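# Fit the side panel onto the PC tower and slide it closed

## Task

Put the side panel against the tower's open side and slide it into its closed position, without disturbing anything else in the scene.

## Robot and tools

Robot: two arms, left_arm and right_arm, each ending in an identical five-finger right hand (the hands are not mirrored). Calibrated base positions in the scene frame: left_arm (+0.078, +0.574, 0) m, right_arm (-0.031, -0.471, 0) m, both nearly unrotated about z.

Frame: the scene frame has its origin at table-top height, midway between the nominal bases. +z is up, +x points out over the table, and left_arm sits on the +y side. These names do not match image left and right. All reported hand positions, orientations (quat_wxyz) and velocities use this frame.

Hand point: a spot fixed to the palm, 0.15 m from the wrist flange along the fingers and 0.05 m in front of the palm. Its +z runs along the straight fingers, +y points out of the palm, +x runs across the palm away from the thumb. Straight fingers extend 0.06-0.07 m past it. A bracket on the little-finger side of the wrist can strike objects. With the fingers level, the wrist can hang up to 0.13 m (palm down) or 0.25 m (palm up) below the point and reach the table first.

A row (used by both execute_actions and move) is 28 numbers, each in [-1, 1], always filled for both arms: left_arm dx, dy, dz, rx, ry, rz; then left hand little, ring, middle, index, thumb_bend, thumb_turn, force_limit, speed; then the same 14 for right_arm. dx..rz are an offset, not a pose: a shift of the hand point from that arm's current Hand target, along the scene axes, with 1.0 = 0.6 m for translation and 1.0 = 180 degrees for rx, ry, rz (one rotation vector, turning about the Hand target's position). All six zero means stay at the Hand target. Offsets always count from the Hand target at the start of the action or move, so repeating an offset moves the arm further. The controller limits commanded orientation to within 32 degrees of the measured one.

Hand numbers are absolute targets, not offsets: fingers and thumb_bend -1 straight to +1 curled; thumb_turn -1 beside the palm to +1 opposite the fingers. force_limit maps -1..+1 to roughly 0..10 N at the fingertip (0..15 N for the two thumb motors). speed rises from almost nothing at -1 to full at +0.48 and stays full up to +1. No value means unchanged: to hold a hand, resend the eight numbers of its last executed row (or, if none yet, its hand_measured six plus hand_force_limit and hand_speed). For a gentle grip close at speed -0.94 or below. The thumb opposed can wrap objects about 0.035-0.065 m thick, or a handle down to about 0.025 m.

Tools:
- execute_actions(actions, cameras): actions is a list of actions, each up to 15 rows, one per 1/30 s step; a short action repeats its last row. Every row in an action counts from the same start pose. Images come back only if actions is empty or cameras names them.
- move(target, speed, blend, stop_force, zero, blocking, cameras): target is one 28-number row or a list of up to 15 rows; every row is an offset from the same starting Hand targets, not from the previous row. speed is top path speed in m/s (0.002 to 3.2, default 0.25; rotation up to twice that in rad/s), one number or one per target. blend in m rounds corners between list targets (0 = stop at each). stop_force in N (4 to 120, one value for both arms) ends an arm's path when its wrist sensor feels that much push against its motion; zero (default true) re-zeroes before the move. blocking=false returns after about 0.5 s while the move continues (not allowed with stop_force). The result adds a move: line, e.g. done, off_target, moving, held or fault, plus limits such as paced or held.
- wait(seconds 0 to 10, cameras); stop(cameras) brakes a running move; zoom_image(camera, region [x0,y0,x1,y1], at most 504 px per side) on cam_head_left, cam_head_right or cam_high; show_instructions() shows the reference image; zero_wrist_force(arm) re-zeroes that arm's sensor; finished_scene(scene) ends the current scene, given its number.

Results: Hand target (last commanded pose, the base for the next offset), end_effector position/quat/velocities, Joint positions and torques, Wrist force/torque in the hand's own axes (push from a surface reads into the arm), hand_measured, hand_stopped_by (moving, target, force, stalled, fault) and hand_load_n (positive when the finger is pushed open; a falling load means a lost grip). A hand point often rests short of its target; send the shortfall as an offset. Cameras: cam_head_left, cam_head_right, cam_high, each 672x504.

Cautions: arms are stiff, so aiming even slightly beyond firm contact can trigger a fault stop (about 150 N net force or joint torque limits, 10 s stop). Approach contacts slowly with stop_force; omit stop_force when retreating from a surface. Avoid sweeping a hand near its own base, and keep the arms apart; the clearance check does not always prevent contact. Don't drop or release the panel while it moves, slam it, or let anything leave the table. Long stretched poses and held loads heat motors; at 85 °C the arm brakes for 30-60 s.

Each tool is called after "Call:" in YAML: its name, and indented under it one key for each argument.

Reference images:

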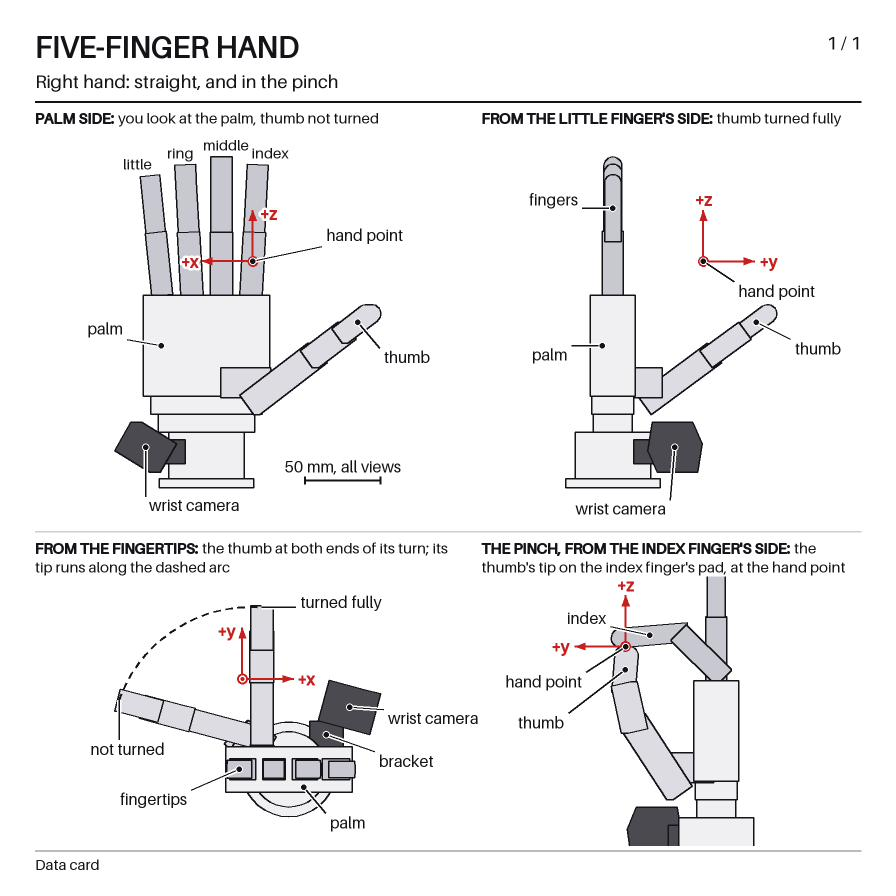

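## Session

Call:
execute_actions:
  actions: []

Scene clock: 0.00 s.
left_arm: end_effector_position=(+0.4163, -0.2004, +0.1970) hand_measured=(-1.000, -1.000, -1.000, -1.000, -1.000, -1.000) hand_load_n=(+0.0, -0.5, +0.0, +0.0, +0.0, +0.0) hand_stopped_by=(target, target, target, target, target, target) hand_force_limit=0.00 hand_speed=-0.80 end_effector_quat_wxyz=(-0.369, +0.037, +0.796, -0.479) | right_arm: end_effector_position=(+0.7003, -0.7986, +0.1536) hand_measured=(-1.000, -1.000, -1.000, -1.000, -1.000, -1.000) hand_load_n=(+0.0, +0.0, +0.0, +0.0, +0.0, +0.0) hand_stopped_by=(target, target, target, target, target, target) hand_force_limit=0.00 hand_speed=-0.80 end_effector_quat_wxyz=(-0.351, +0.576, +0.722, -0.153)
Joint positions: left_arm=[-1.135 -1.01 1.499 0.136 2.665 -3.181] | right_arm=[-0.573 -0.638 1.067 1.901 1.797 -0.717]
Joint velocities: within noise
Joint torques (N m): no reading
Motor temperatures (°C): left_arm=[32 45 40 51 41 37] | right_arm=[31 32 39 49 40 38]
Wrist force (N): no reading
Wrist torque (N m): no reading
Wrist force, peak (N): no reading
Hand target: left_arm +0.4163, -0.2004, +0.1970; -0.369, +0.037, +0.796, -0.479 | right_arm +0.7003, -0.7986, +0.1536; -0.351, +0.576, +0.722, -0.153

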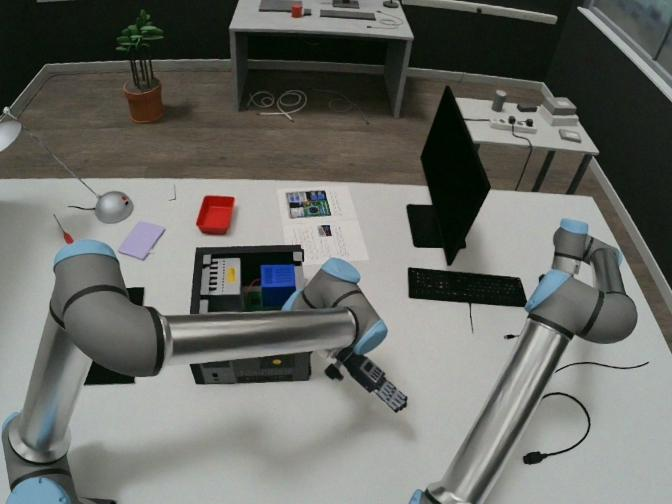

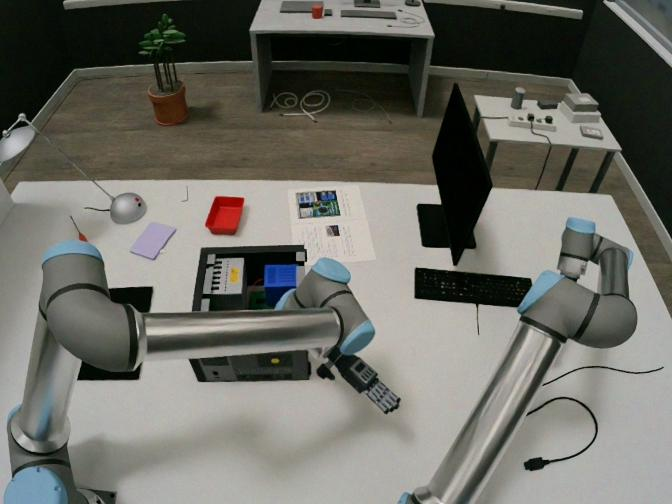

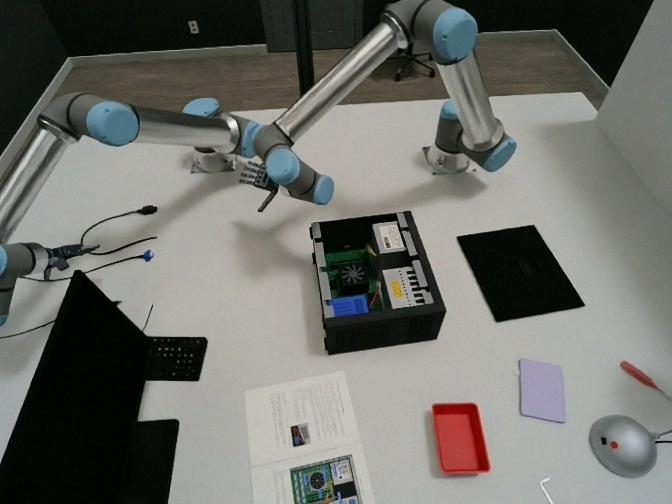

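Call:
zoom_image:
  camera: "cam_high"
  region: [290, 190, 460, 360]

Call:
zoom_image:
  camera: "cam_high"
  region: [440, 200, 600, 340]

Call:
zoom_image:
  camera: "cam_head_left"
  region: [180, 230, 330, 400]

Call:
zoom_image:
  camera: "cam_head_right"
  region: [60, 230, 330, 400]

Scaled by 2.965 from the camera's 672x504 image, which has a finer 960x720 frame.

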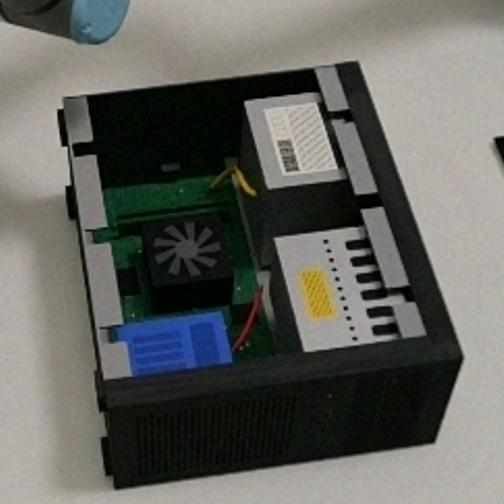

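Scaled by 3.150 from the camera's 672x504 image, which has a finer 960x720 frame.

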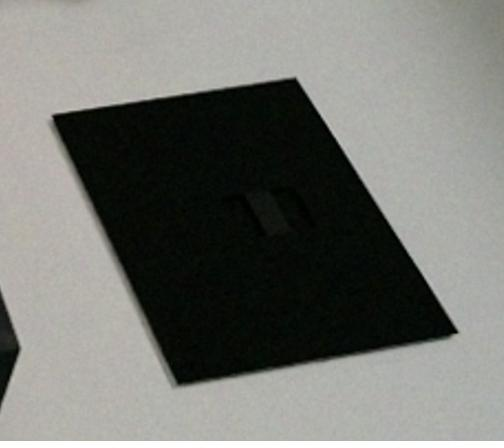

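Scaled by 2.965 from the camera's 672x504 image, which has a finer 960x720 frame.

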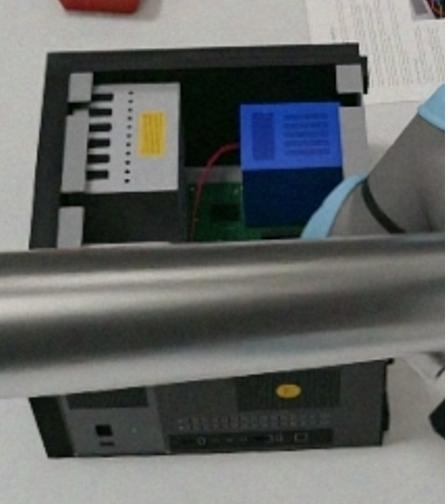

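Scaled by 1.867 from the camera's 672x504 image, which has a finer 960x720 frame.

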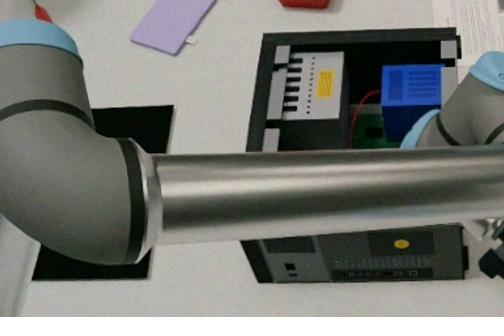

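Call:
zoom_image:
  camera: "cam_high"
  region: [500, 240, 560, 290]

Call:
zoom_image:
  camera: "cam_high"
  region: [310, 240, 380, 320]

Call:
zoom_image:
  camera: "cam_high"
  region: [380, 240, 450, 320]

Call:
zoom_image:
  camera: "cam_high"
  region: [380, 200, 450, 260]

Scaled by 8.400 from the camera's 672x504 image, which has a finer 960x720 frame.

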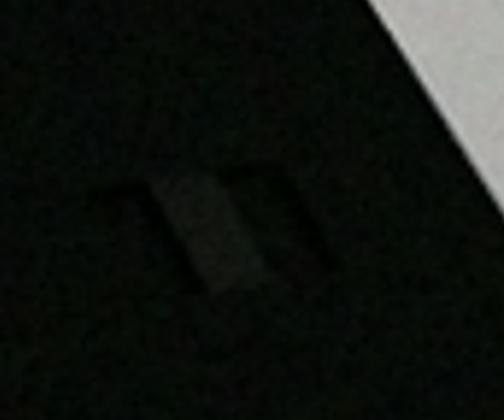

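Scaled by 6.300 from the camera's 672x504 image, which has a finer 960x720 frame.

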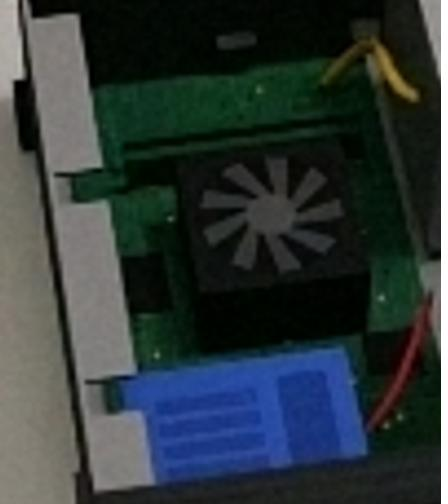

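Scaled by 6.300 from the camera's 672x504 image, which has a finer 960x720 frame.

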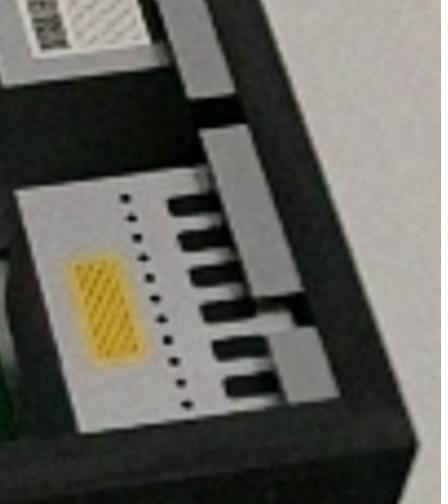

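Scaled by 7.200 from the camera's 672x504 image, which has a finer 960x720 frame.

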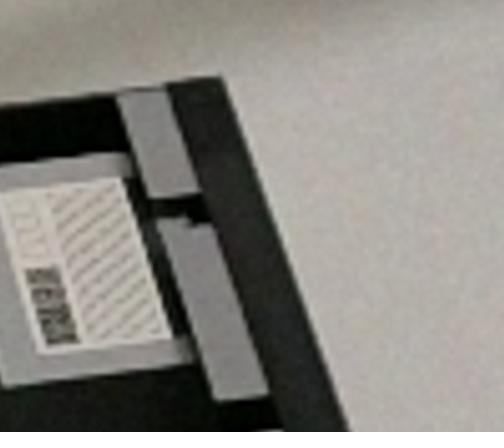

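Call:
move:
  target:
    - [0.34,0.417,0.505,0.05,-0.105,0.073,-1,-1,-1,-1,-1,-1,0,-0.8,0,0,0,0,0,0,-1,-1,-1,-1,-1,-1,0,-0.8]
  speed: 0.3
  cameras: ["all"]

Scene clock: 80.07 s.
left_arm: end_effector_position=(+0.6202, +0.0497, +0.5000) hand_measured=(-1.000, -1.000, -1.000, -1.000, -1.000, -1.000) hand_load_n=(+0.0, +0.0, +0.0, +0.0, +0.0, -0.5) hand_stopped_by=(target, target, target, target, target, target) hand_force_limit=0.00 hand_speed=-0.80 end_effector_quat_wxyz=(-0.179, -0.005, +0.879, -0.442) | right_arm: end_effector_position=(+0.7003, -0.7986, +0.1536) hand_measured=(-1.000, -1.000, -1.000, -1.000, -1.000, -1.000) hand_load_n=(+0.0, +0.0, +0.0, +0.0, +0.0, +0.0) hand_stopped_by=(target, target, target, target, target, target) hand_force_limit=0.00 hand_speed=-0.80 end_effector_quat_wxyz=(-0.351, +0.576, +0.722, -0.153)
Joint positions: left_arm=[-0.809 -1.222 1.211 1.049 2.455 -2.613] | right_arm=[-0.573 -0.638 1.067 1.901 1.797 -0.717]
Joint torques (N m): left_arm=[10.66 -48.86 -56.19 5.58 -1.11 3.83] | right_arm=[0.11 -106.23 -33.65 3.74 0.09 -0.12]
Wrist force (N): left_arm=[0.5 0.0 0.7] | right_arm=[0.0 0.0 0.0]
Wrist torque (N m): left_arm=[-0.04 -0.03 -0.11] | right_arm=[0.01 0.00 0.00]
Wrist force, peak (N): left_arm=[-0.8 0.9 1.8] | right_arm=[0.3 -0.7 0.0]
Hand target: left_arm +0.6203, +0.0498, +0.5000; -0.179, -0.005, +0.879, -0.442 | right_arm +0.7003, -0.7986, +0.1536; -0.351, +0.576, +0.722, -0.153
Off the commanded pose: left_arm 0.000 m, 0 deg | right_arm 0.000 m, 0 deg.
move: done

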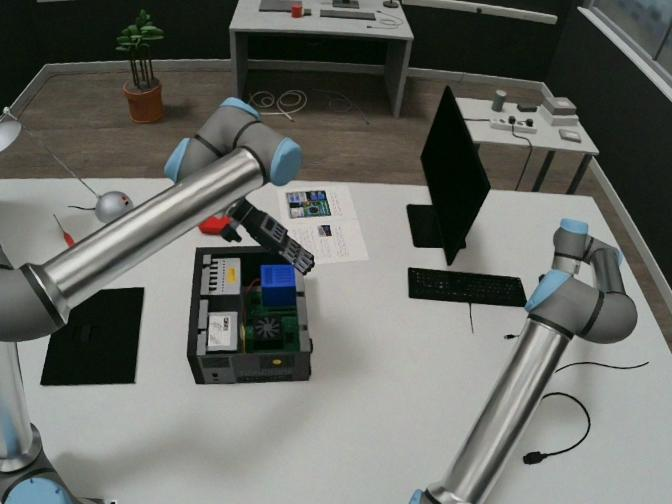

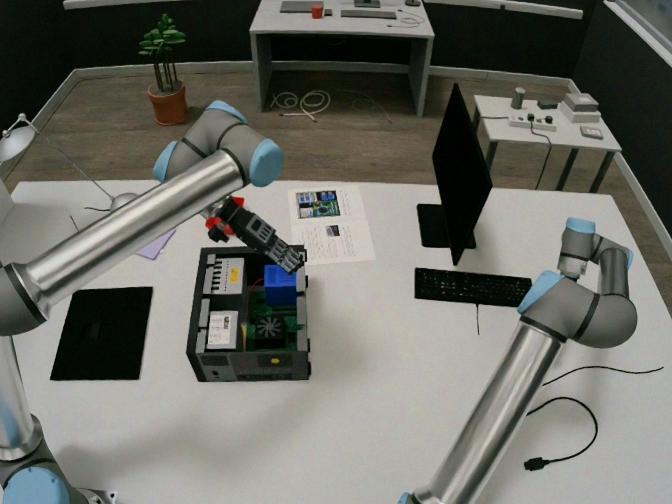

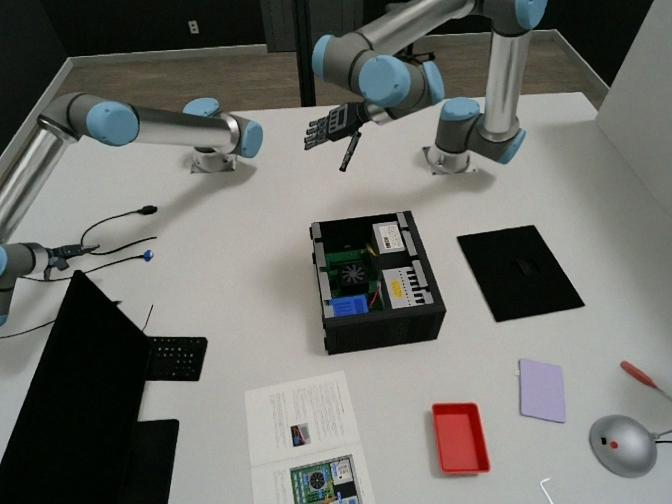

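Call:
zoom_image:
  camera: "cam_head_left"
  region: [180, 235, 330, 395]

Call:
zoom_image:
  camera: "cam_head_right"
  region: [180, 235, 330, 395]

Call:
zoom_image:
  camera: "cam_head_left"
  region: [30, 280, 150, 390]

Call:
zoom_image:
  camera: "cam_head_right"
  region: [40, 280, 160, 390]

Call:
zoom_image:
  camera: "cam_head_left"
  region: [65, 310, 105, 350]

Scaled by 3.150 from the camera's 672x504 image, which has a finer 960x720 frame.

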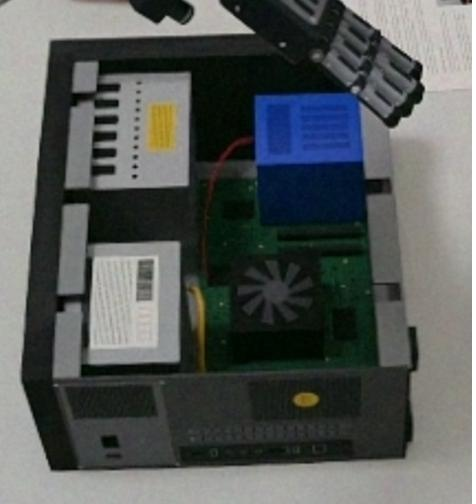

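Scaled by 3.150 from the camera's 672x504 image, which has a finer 960x720 frame.

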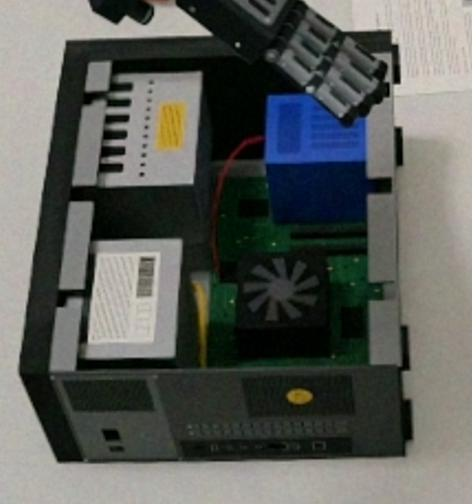

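Scaled by 4.200 from the camera's 672x504 image, which has a finer 960x720 frame.

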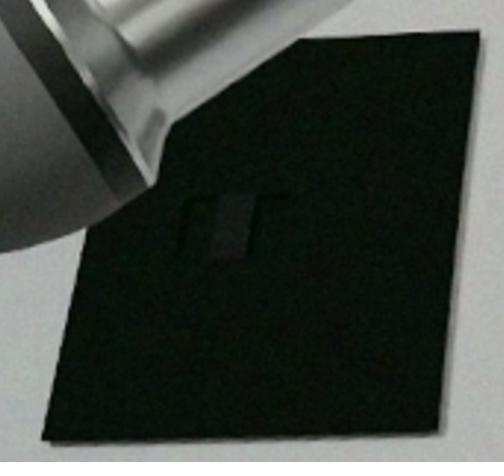

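Scaled by 4.200 from the camera's 672x504 image, which has a finer 960x720 frame.

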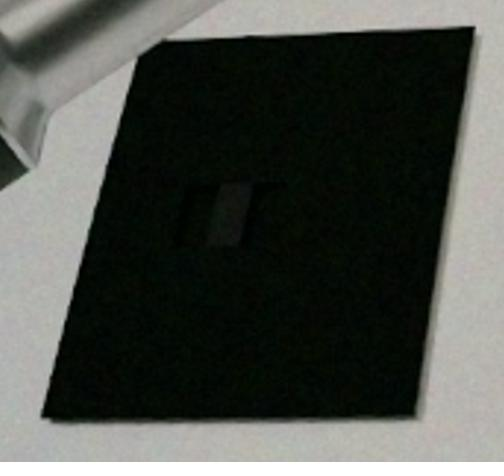

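Scaled by 12.600 from the camera's 672x504 image, which has a finer 960x720 frame.

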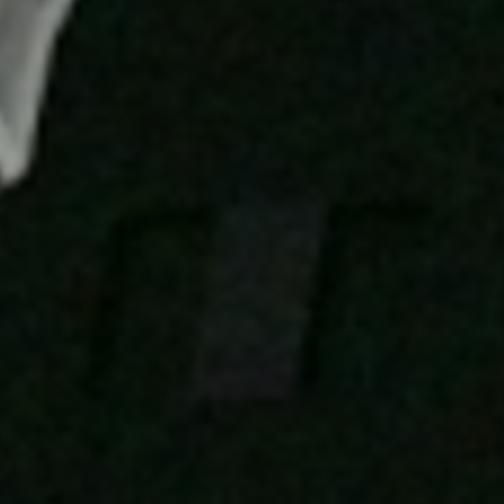

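Call:
move:
  target:
    - [0.14,0.75,-0.1,-0.0309,-0.1029,0.0886,-1,-1,-1,-1,-1,1,0,-0.2,0,0,0,0,0,0,-1,-1,-1,-1,-1,-1,0,-0.8]
  speed: 0.35

Call:
move:
  target:
    - [0.0212,0.29,-0.45,0,0,0,-1,-1,-1,-0.3,-0.8,1,0,-0.2,0,0,0,0,0,0,-1,-1,-1,-1,-1,-1,0,-0.8]
  speed: 0.3
  cameras: ["all"]

Scene clock: 169.50 s.
left_arm: end_effector_position=(+0.7043, +0.4997, +0.4400) hand_measured=(-1.000, -1.000, -1.000, -1.000, -1.000, +1.000) hand_load_n=(+0.0, +0.0, +0.0, +0.0, +0.0, +0.0) hand_stopped_by=(target, target, target, target, target, target) hand_force_limit=0.00 hand_speed=-0.20 end_effector_quat_wxyz=(+0.027, -0.047, +0.865, -0.499) | right_arm: end_effector_position=(+0.7003, -0.7986, +0.1536) hand_measured=(-1.000, -1.000, -1.000, -1.000, -1.000, -1.000) hand_load_n=(+0.0, +0.0, +0.0, +0.0, +0.0, +0.0) hand_stopped_by=(target, target, target, target, target, target) hand_force_limit=0.00 hand_speed=-0.80 end_effector_quat_wxyz=(-0.351, +0.576, +0.722, -0.153)
Joint positions: left_arm=[-0.128 -1.383 1.591 1.032 2.584 -1.956] | right_arm=[-0.573 -0.638 1.067 1.901 1.797 -0.717]
Joint torques (N m): left_arm=[12.26 -36.71 -52.65 6.38 4.96 3.76] | right_arm=[-1.01 -106.44 -33.81 3.72 -0.04 -0.08]
Wrist force (N): left_arm=[1.6 0.2 0.9] | right_arm=[0.3 -0.4 -0.1]
Wrist torque (N m): left_arm=[-0.05 -0.13 -0.01] | right_arm=[-0.04 -0.04 0.00]
Wrist force, peak (N): left_arm=[0.6 -1.4 2.6] | right_arm=[0.3 -0.4 0.5]
Hand target: left_arm +0.7043, +0.4998, +0.4400; +0.027, -0.047, +0.865, -0.499 | right_arm +0.7003, -0.7986, +0.1536; -0.351, +0.576, +0.722, -0.153
Off the commanded pose: left_arm 0.000 m, 0 deg | right_arm 0.000 m, 0 deg.
move: done

Scene clock: 171.30 s.
left_arm: end_effector_position=(+0.7170, +0.6737, +0.1701) hand_measured=(-1.000, -1.000, -1.000, -0.300, -0.800, +1.000) hand_load_n=(+0.0, +0.0, +0.0, +0.0, +0.5, +0.0) hand_stopped_by=(target, target, target, target, target, target) hand_force_limit=0.00 hand_speed=-0.20 end_effector_quat_wxyz=(+0.027, -0.047, +0.865, -0.499) | right_arm: end_effector_position=(+0.7003, -0.7986, +0.1536) hand_measured=(-1.000, -1.000, -1.000, -1.000, -1.000, -1.000) hand_load_n=(+0.0, +0.0, +0.0, +0.0, +0.0, +0.0) hand_stopped_by=(target, target, target, target, target, target) hand_force_limit=0.00 hand_speed=-0.80 end_effector_quat_wxyz=(-0.351, +0.576, +0.722, -0.153)
Joint positions: left_arm=[0.163 -1.03 1.731 1.025 2.61 -1.391] | right_arm=[-0.573 -0.638 1.067 1.901 1.797 -0.717]
Joint torques (N m): left_arm=[14.09 -50.55 -42.72 6.63 -0.71 3.91] | right_arm=[-0.62 -108.17 -33.27 3.76 -0.07 -0.16]
Wrist force (N): left_arm=[1.4 -0.1 1.0] | right_arm=[0.0 -0.3 0.1]
Wrist torque (N m): left_arm=[-0.10 -0.12 -0.03] | right_arm=[-0.05 0.00 -0.01]
Wrist force, peak (N): left_arm=[1.4 2.0 0.4] | right_arm=[0.5 -0.5 0.2]
Hand target: left_arm +0.7170, +0.6738, +0.1700; +0.027, -0.047, +0.865, -0.499 | right_arm +0.7003, -0.7986, +0.1536; -0.351, +0.576, +0.722, -0.153
Off the commanded pose: left_arm 0.000 m, 0 deg | right_arm 0.000 m, 0 deg.
move: done

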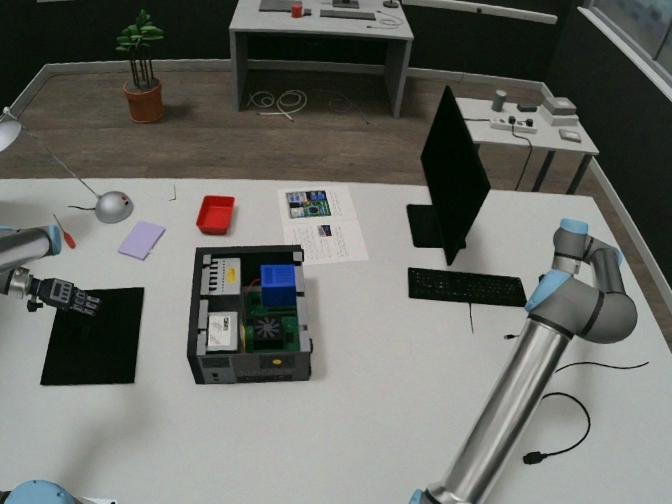

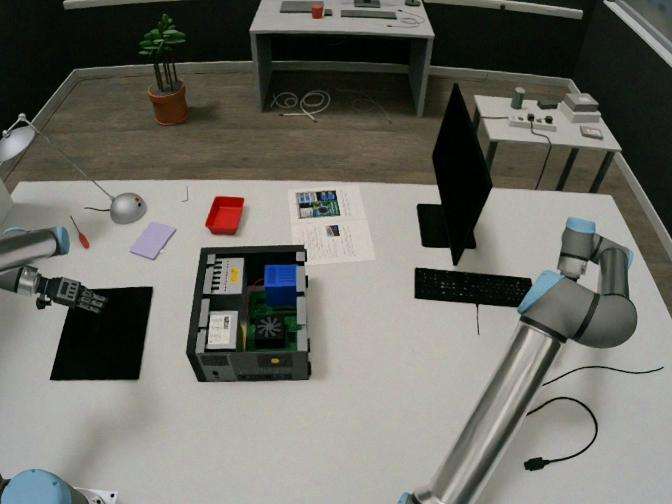

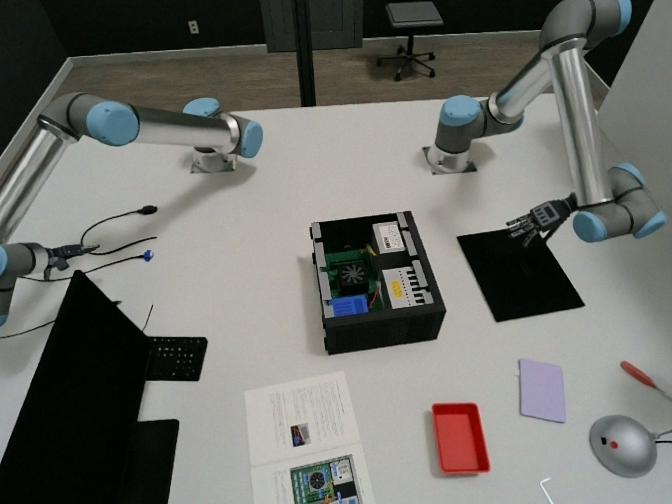

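Call:
move:
  target: [0,0,-0.15,0,0,0,-1,-1,-0.15,-0.15,-0.6,1,0,-0.2,0,0,0,0,0,0,-1,-1,-1,-1,-1,-1,0,-0.8]
  speed: 0.2
  cameras: ["all"]

Call:
zoom_image:
  camera: "cam_high"
  region: [490, 200, 590, 300]

Call:
zoom_image:
  camera: "cam_head_left"
  region: [20, 260, 120, 360]

Call:
zoom_image:
  camera: "cam_head_right"
  region: [30, 260, 130, 360]

Scene clock: 183.23 s.
left_arm: end_effector_position=(+0.7170, +0.6738, +0.0802) hand_measured=(-1.000, -1.000, -0.150, -0.150, -0.600, +1.000) hand_load_n=(+0.0, +0.0, +0.0, +0.0, +0.0, +0.0) hand_stopped_by=(target, target, target, target, target, target) hand_force_limit=0.00 hand_speed=-0.20 end_effector_quat_wxyz=(+0.027, -0.047, +0.865, -0.499) | right_arm: end_effector_position=(+0.7003, -0.7986, +0.1536) hand_measured=(-1.000, -1.000, -1.000, -1.000, -1.000, -1.000) hand_load_n=(+0.0, +0.0, +0.0, +0.0, +0.0, +0.0) hand_stopped_by=(target, target, target, target, target, target) hand_force_limit=0.00 hand_speed=-0.80 end_effector_quat_wxyz=(-0.351, +0.576, +0.722, -0.153)
Joint positions: left_arm=[0.163 -0.927 1.76 0.892 2.61 -1.391] | right_arm=[-0.573 -0.638 1.067 1.901 1.797 -0.717]
Joint torques (N m): left_arm=[-9.12 -55.56 -15.12 1.57 3.53 -3.39] | right_arm=[-1.64 -106.35 -33.27 3.76 0 -0.19]
Wrist force (N): left_arm=[1.0 0.3 0.8] | right_arm=[0.3 0.0 0.0]
Wrist torque (N m): left_arm=[-0.02 -0.07 0.17] | right_arm=[0.01 -0.04 0.01]
Wrist force, peak (N): left_arm=[1.7 1.1 1.5] | right_arm=[0.6 -0.4 -0.1]
Hand target: left_arm +0.7170, +0.6738, +0.0800; +0.027, -0.047, +0.865, -0.499 | right_arm +0.7003, -0.7986, +0.1536; -0.351, +0.576, +0.722, -0.153
Off the commanded pose: left_arm 0.000 m, 0 deg | right_arm 0.000 m, 0 deg.
move: done

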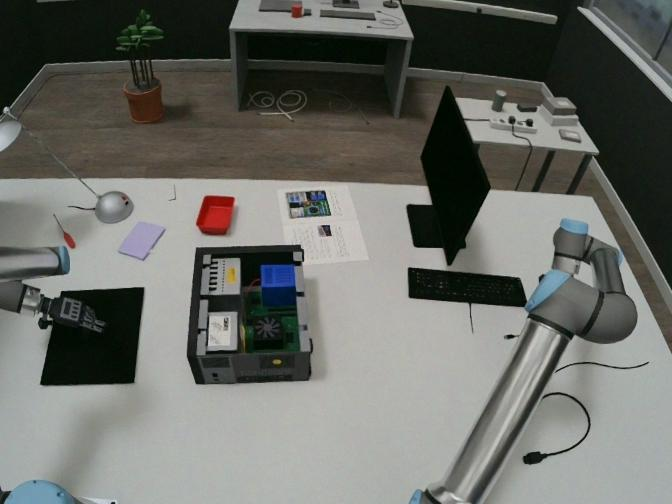

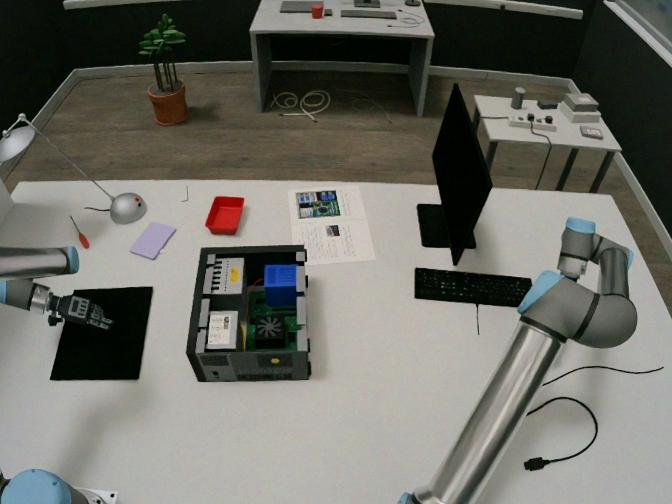

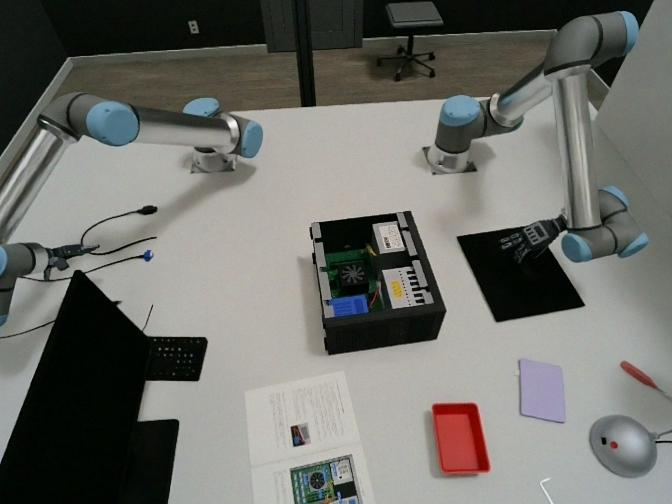

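Scaled by 5.040 from the camera's 672x504 image, which has a finer 960x720 frame.

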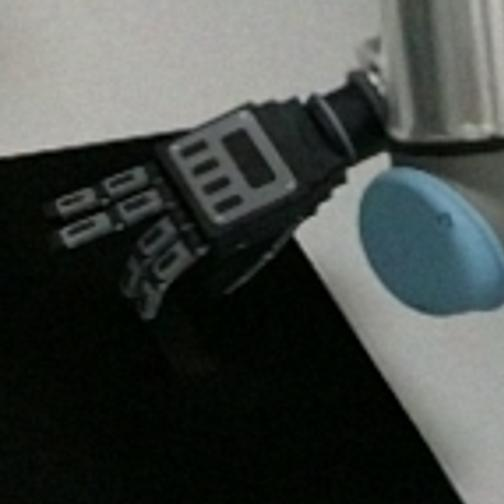

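Scaled by 5.040 from the camera's 672x504 image, which has a finer 960x720 frame.

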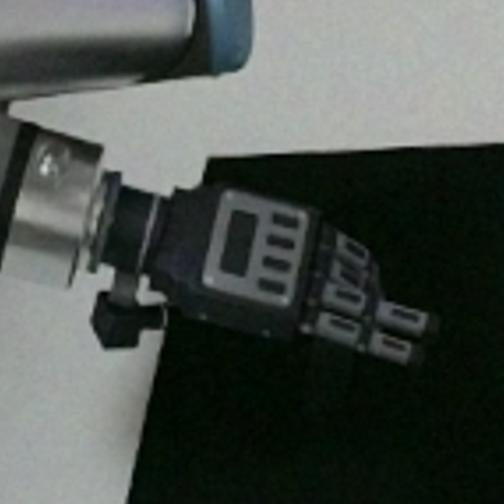

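Scaled by 5.040 from the camera's 672x504 image, which has a finer 960x720 frame.

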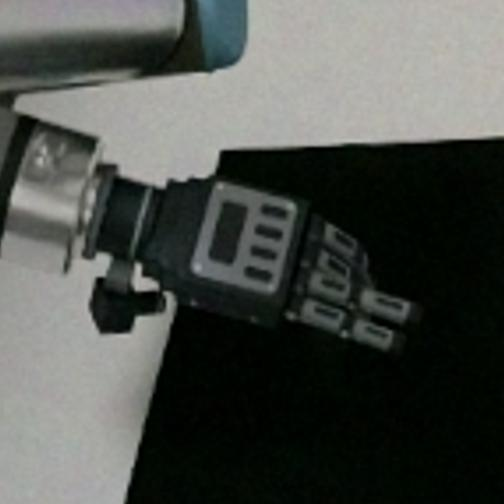

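Call:
move:
  target: [-0.0067,0.0092,-0.04,0,0,0,-1,-1,-0.05,-0.05,-0.6,1,0,-0.2,0,0,0,0,0,0,-1,-1,-1,-1,-1,-1,0,-0.8]
  speed: 0.2
  cameras: ["cam_high","cam_head_left"]

Call:
zoom_image:
  camera: "cam_high"
  region: [500, 230, 560, 290]

Call:
zoom_image:
  camera: "cam_head_left"
  region: [60, 290, 120, 350]

Scene clock: 205.70 s.
left_arm: end_effector_position=(+0.7130, +0.6792, +0.0563) hand_measured=(-1.000, -1.000, -0.050, -0.050, -0.600, +1.000) hand_load_n=(+0.0, +0.0, +0.0, +0.0, +0.0, +0.0) hand_stopped_by=(target, target, target, target, target, target) hand_force_limit=0.00 hand_speed=-0.20 end_effector_quat_wxyz=(+0.027, -0.047, +0.865, -0.499) end_effector_velocity=(+0.000, +0.001, -0.003) end_effector_angular_velocity=(+0.000, +0.000, +0.000) | right_arm: end_effector_position=(+0.7003, -0.7986, +0.1536) hand_measured=(-1.000, -1.000, -1.000, -1.000, -1.000, -1.000) hand_load_n=(+0.0, +0.0, +0.0, +0.0, +0.0, +0.0) hand_stopped_by=(target, target, target, target, target, target) hand_force_limit=0.00 hand_speed=-0.80 end_effector_quat_wxyz=(-0.351, +0.576, +0.722, -0.153)
Joint positions: left_arm=[0.173 -0.896 1.768 0.871 2.609 -1.372] | right_arm=[-0.573 -0.638 1.067 1.901 1.797 -0.717]
Joint velocities: left_arm=[0.001 0.005 -0.001 -0.002 0 0.002] | right_arm=[within noise]
Joint torques (N m): left_arm=[14.76 -54.05 -14.25 1.29 -0.53 3.99] | right_arm=[-1.46 -107.09 -33.69 3.85 0.13 -0.14]
Wrist force (N): left_arm=[1.0 0.2 0.7] | right_arm=[0.2 0.0 -0.3]
Wrist torque (N m): left_arm=[-0.05 -0.07 -0.05] | right_arm=[0.02 -0.02 0.01]
Wrist force, peak (N): left_arm=[1.5 0.1 0.9] | right_arm=[-0.2 0.1 0.6]
Hand target: left_arm +0.7130, +0.6793, +0.0560; +0.027, -0.047, +0.865, -0.499 | right_arm +0.7003, -0.7986, +0.1536; -0.351, +0.576, +0.722, -0.153
Off the commanded pose: left_arm 0.000 m, 0 deg | right_arm 0.000 m, 0 deg.
move: done
Images, in order (width x height): cam_head_left 672x504, cam_high 672x504.

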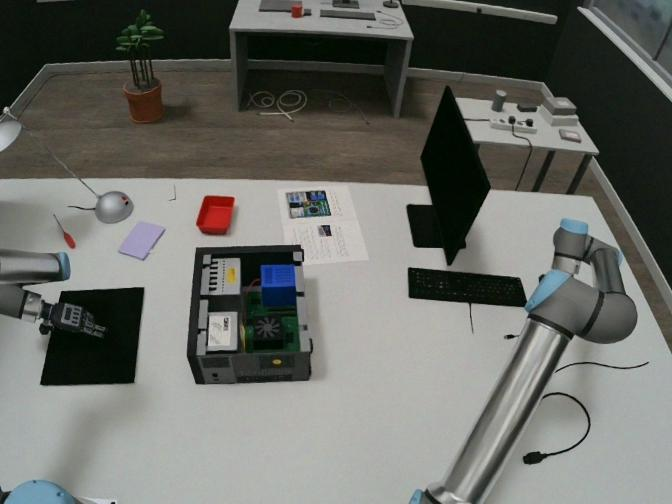

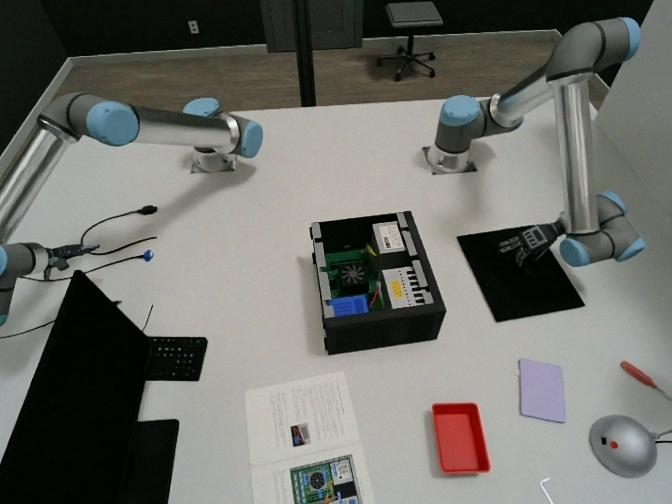

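Scaled by 8.400 from the camera's 672x504 image, which has a finer 960x720 frame.

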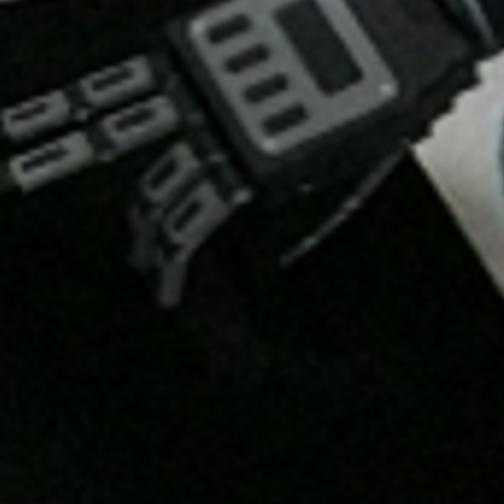

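Scaled by 8.400 from the camera's 672x504 image, which has a finer 960x720 frame.

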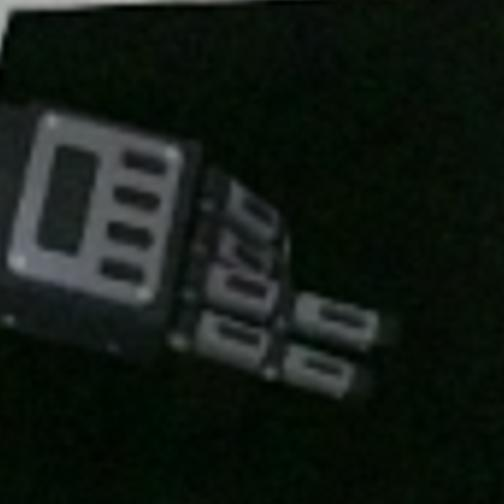

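Call:
move:
  target: [-0.005,0.0167,-0.035,0,0,0,-1,-1,-0.05,-0.05,-0.6,1,0,-0.2,0,0,0,0,0,0,-1,-1,-1,-1,-1,-1,0,-0.8]
  speed: 0.05
  stop_force: 6
  cameras: ["cam_high","cam_head_left"]

Call:
zoom_image:
  camera: "cam_high"
  region: [500, 230, 560, 290]

Scene clock: 220.40 s.
left_arm: end_effector_position=(+0.7100, +0.6893, +0.0350) hand_measured=(-1.000, -1.000, -0.050, -0.050, -0.600, +1.000) hand_load_n=(+0.0, +0.0, +0.0, +0.0, -0.5, +0.0) hand_stopped_by=(target, target, target, target, target, target) hand_force_limit=0.00 hand_speed=-0.20 end_effector_quat_wxyz=(+0.027, -0.047, +0.865, -0.499) | right_arm: end_effector_position=(+0.7003, -0.7986, +0.1536) hand_measured=(-1.000, -1.000, -1.000, -1.000, -1.000, -1.000) hand_load_n=(+0.0, +0.0, +0.0, +0.0, +0.0, -0.5) hand_stopped_by=(target, target, target, target, target, target) hand_force_limit=0.00 hand_speed=-0.80 end_effector_quat_wxyz=(-0.351, +0.576, +0.722, -0.153)
Joint positions: left_arm=[0.19 -0.863 1.766 0.866 2.606 -1.34] | right_arm=[-0.573 -0.638 1.067 1.901 1.797 -0.717]
Joint torques (N m): left_arm=[12.1 -55.79 -36.41 2.47 -0.99 4.1] | right_arm=[-0.29 -106.67 -33.07 3.8 -0.1 0.06]
Wrist force (N): left_arm=[1.3 0.1 0.9] | right_arm=[0.3 -0.3 -0.2]
Wrist torque (N m): left_arm=[-0.07 -0.11 -0.02] | right_arm=[-0.03 -0.04 0.01]
Wrist force, peak (N): left_arm=[1.5 0.4 0.9] | right_arm=[0.3 -0.5 -0.2]
Hand target: left_arm +0.7100, +0.6893, +0.0350; +0.027, -0.047, +0.865, -0.499 | right_arm +0.7003, -0.7986, +0.1536; -0.351, +0.576, +0.722, -0.153
Off the commanded pose: left_arm 0.000 m, 0 deg | right_arm 0.000 m, 0 deg.
move: done
Images, in order (width x height): cam_head_left 672x504, cam_high 672x504.

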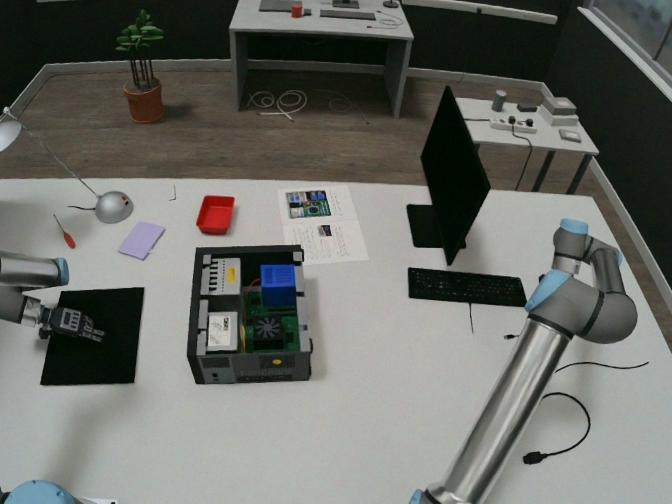

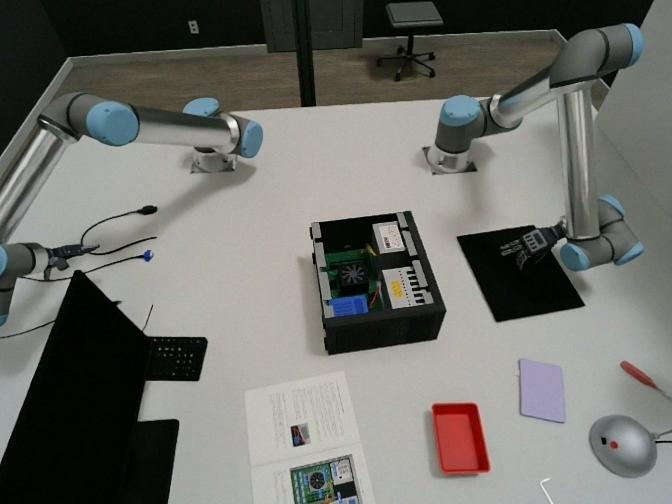

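Scaled by 8.400 from the camera's 672x504 image, which has a finer 960x720 frame.

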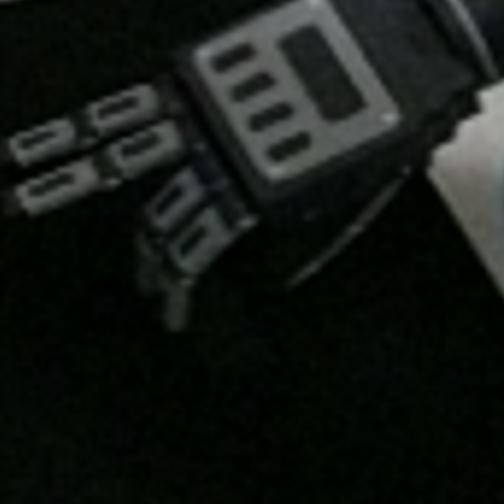

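Call:
move:
  target: [-0.0117,0.0067,-0.04,0,0,0,-1,-1,-0.05,-0.05,-0.75,1,0,-0.2,0,0,0,0,0,0,-1,-1,-1,-1,-1,-1,0,-0.8]
  speed: 0.02
  stop_force: 5
  cameras: ["cam_high","cam_head_left"]

Call:
zoom_image:
  camera: "cam_high"
  region: [500, 230, 560, 290]

Scene clock: 232.03 s.
left_arm: end_effector_position=(+0.7069, +0.6911, +0.0246) hand_measured=(-1.000, -1.000, -0.050, -0.050, -0.750, +1.000) hand_load_n=(+0.0, +0.0, +0.0, +0.0, -1.0, +0.0) hand_stopped_by=(target, target, target, target, target, target) hand_force_limit=0.00 hand_speed=-0.20 end_effector_quat_wxyz=(+0.027, -0.047, +0.865, -0.499) | right_arm: end_effector_position=(+0.7003, -0.7986, +0.1536) hand_measured=(-1.000, -1.000, -1.000, -1.000, -1.000, -1.000) hand_load_n=(+0.0, +0.0, +0.0, -0.5, +0.0, +0.0) hand_stopped_by=(target, target, target, target, target, target) hand_force_limit=0.00 hand_speed=-0.80 end_effector_quat_wxyz=(-0.351, +0.576, +0.722, -0.153)
Joint positions: left_arm=[0.193 -0.85 1.771 0.855 2.605 -1.333] | right_arm=[-0.573 -0.638 1.067 1.901 1.797 -0.717]
Joint torques (N m): left_arm=[-9.47 -85.41 -34.39 6.27 1.96 -3.18] | right_arm=[-2.03 -105.89 -33.12 3.87 0.13 -0.01]
Wrist force (N): left_arm=[0.9 -3.0 -1.7] | right_arm=[0.1 0.1 0.3]
Wrist torque (N m): left_arm=[-0.20 -0.05 0.00] | right_arm=[-0.01 -0.01 0.00]
Wrist force, peak (N): left_arm=[-0.4 -16.8 -13.8] | right_arm=[0.6 -0.3 0.3]
Hand target: left_arm +0.7069, +0.6911, +0.0246; +0.027, -0.047, +0.865, -0.499 (not the last commanded pose) | right_arm +0.7003, -0.7986, +0.1536; -0.351, +0.576, +0.722, -0.153
Off the commanded pose: left_arm 0.014 m, 0 deg | right_arm 0.000 m, 0 deg.
move: contact (left_arm)
Images, in order (width x height): cam_head_left 672x504, cam_high 672x504.

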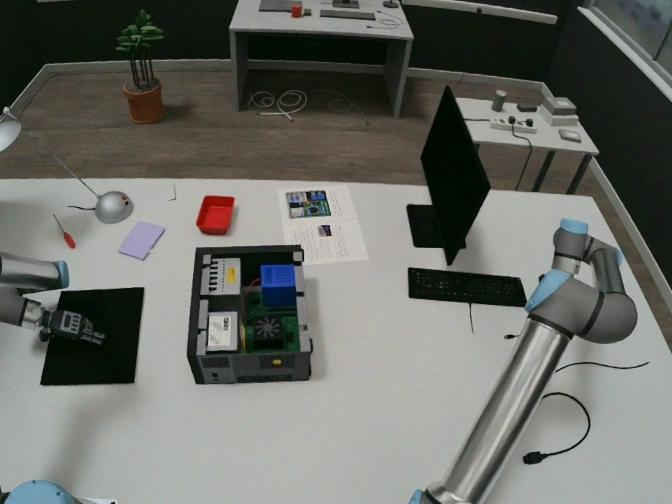

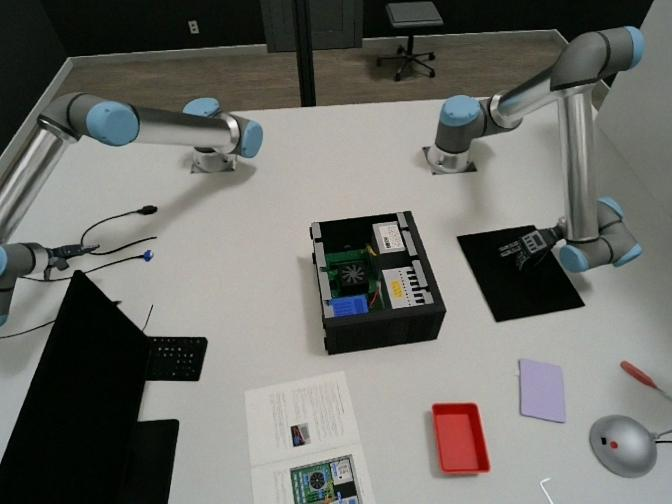

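Scaled by 8.400 from the camera's 672x504 image, which has a finer 960x720 frame.

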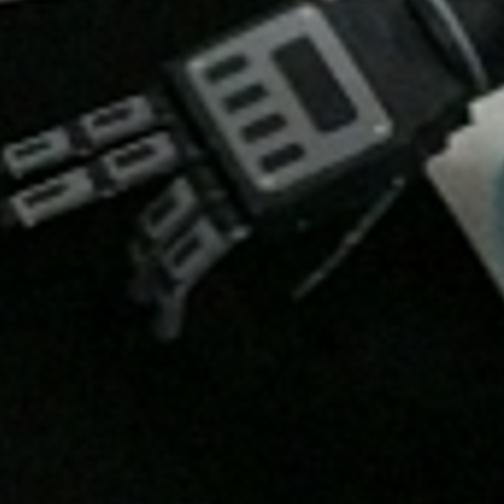

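Call:
move:
  target: [0,0,0.003,0,0,0,-1,-1,0.4,0.4,0.0,1,-0.4,-0.9,0,0,0,0,0,0,-1,-1,-1,-1,-1,-1,0,-0.8]
  speed: 0.02
  cameras: ["cam_high","cam_head_left"]

Call:
zoom_image:
  camera: "cam_high"
  region: [500, 230, 560, 290]

Scene clock: 243.67 s.
left_arm: end_effector_position=(+0.7069, +0.6911, +0.0264) hand_measured=(-1.000, -1.000, -0.024, +0.032, +0.000, +1.000) hand_load_n=(+0.0, +0.0, +1.5, +0.0, +0.0, +0.0) hand_stopped_by=(target, target, force, force, target, target) hand_force_limit=-0.40 hand_speed=-0.90 end_effector_quat_wxyz=(+0.027, -0.047, +0.865, -0.499) | right_arm: end_effector_position=(+0.7003, -0.7986, +0.1536) hand_measured=(-1.000, -1.000, -1.000, -1.000, -1.000, -1.000) hand_load_n=(+0.0, +0.0, +0.0, +0.0, +0.0, +0.0) hand_stopped_by=(target, target, target, target, target, target) hand_force_limit=0.00 hand_speed=-0.80 end_effector_quat_wxyz=(-0.351, +0.576, +0.722, -0.153)
Joint positions: left_arm=[0.193 -0.853 1.771 0.857 2.605 -1.333] | right_arm=[-0.573 -0.638 1.067 1.901 1.797 -0.717]
Joint torques (N m): left_arm=[7.45 -87.6 -36.14 6.95 1.96 -0.19] | right_arm=[-1.73 -104.66 -33.23 3.99 0.1 0.1]
Wrist force (N): left_arm=[1.3 0.3 2.2] | right_arm=[0.3 -0.2 0.0]
Wrist torque (N m): left_arm=[-0.05 -0.13 0.04] | right_arm=[-0.03 -0.04 0.01]
Wrist force, peak (N): left_arm=[0.8 -3.7 -2.1] | right_arm=[0.6 0.0 0.3]
Hand target: left_arm +0.7069, +0.6911, +0.0264; +0.027, -0.047, +0.865, -0.499 | right_arm +0.7003, -0.7986, +0.1536; -0.351, +0.576, +0.722, -0.153
Off the commanded pose: left_arm 0.000 m, 0 deg | right_arm 0.000 m, 0 deg.
move: done
Images, in order (width x height): cam_head_left 672x504, cam_high 672x504.

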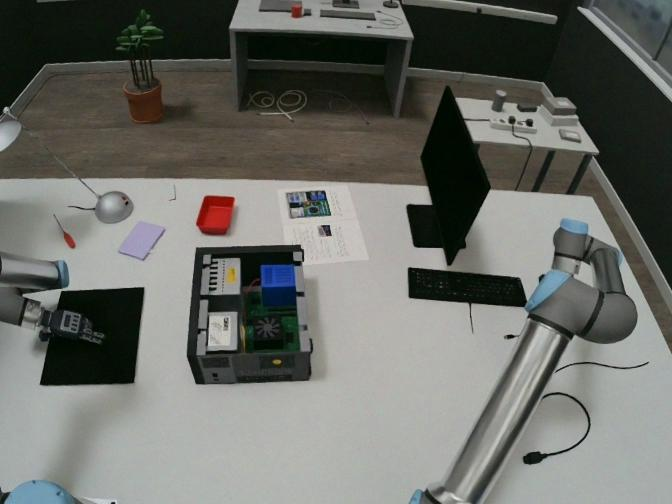

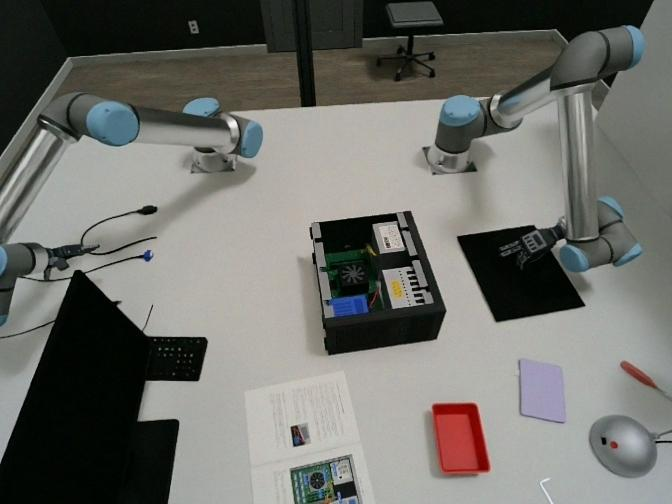

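Scaled by 8.400 from the camera's 672x504 image, which has a finer 960x720 frame.

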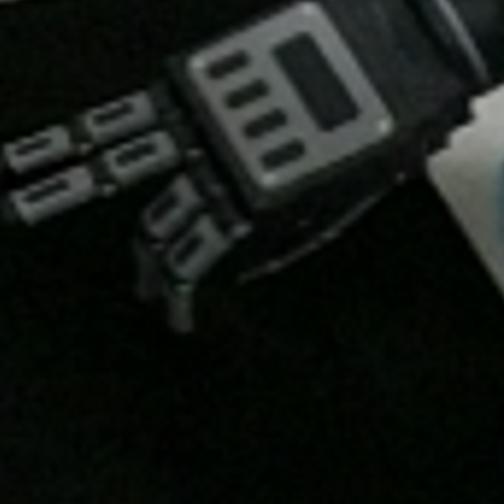

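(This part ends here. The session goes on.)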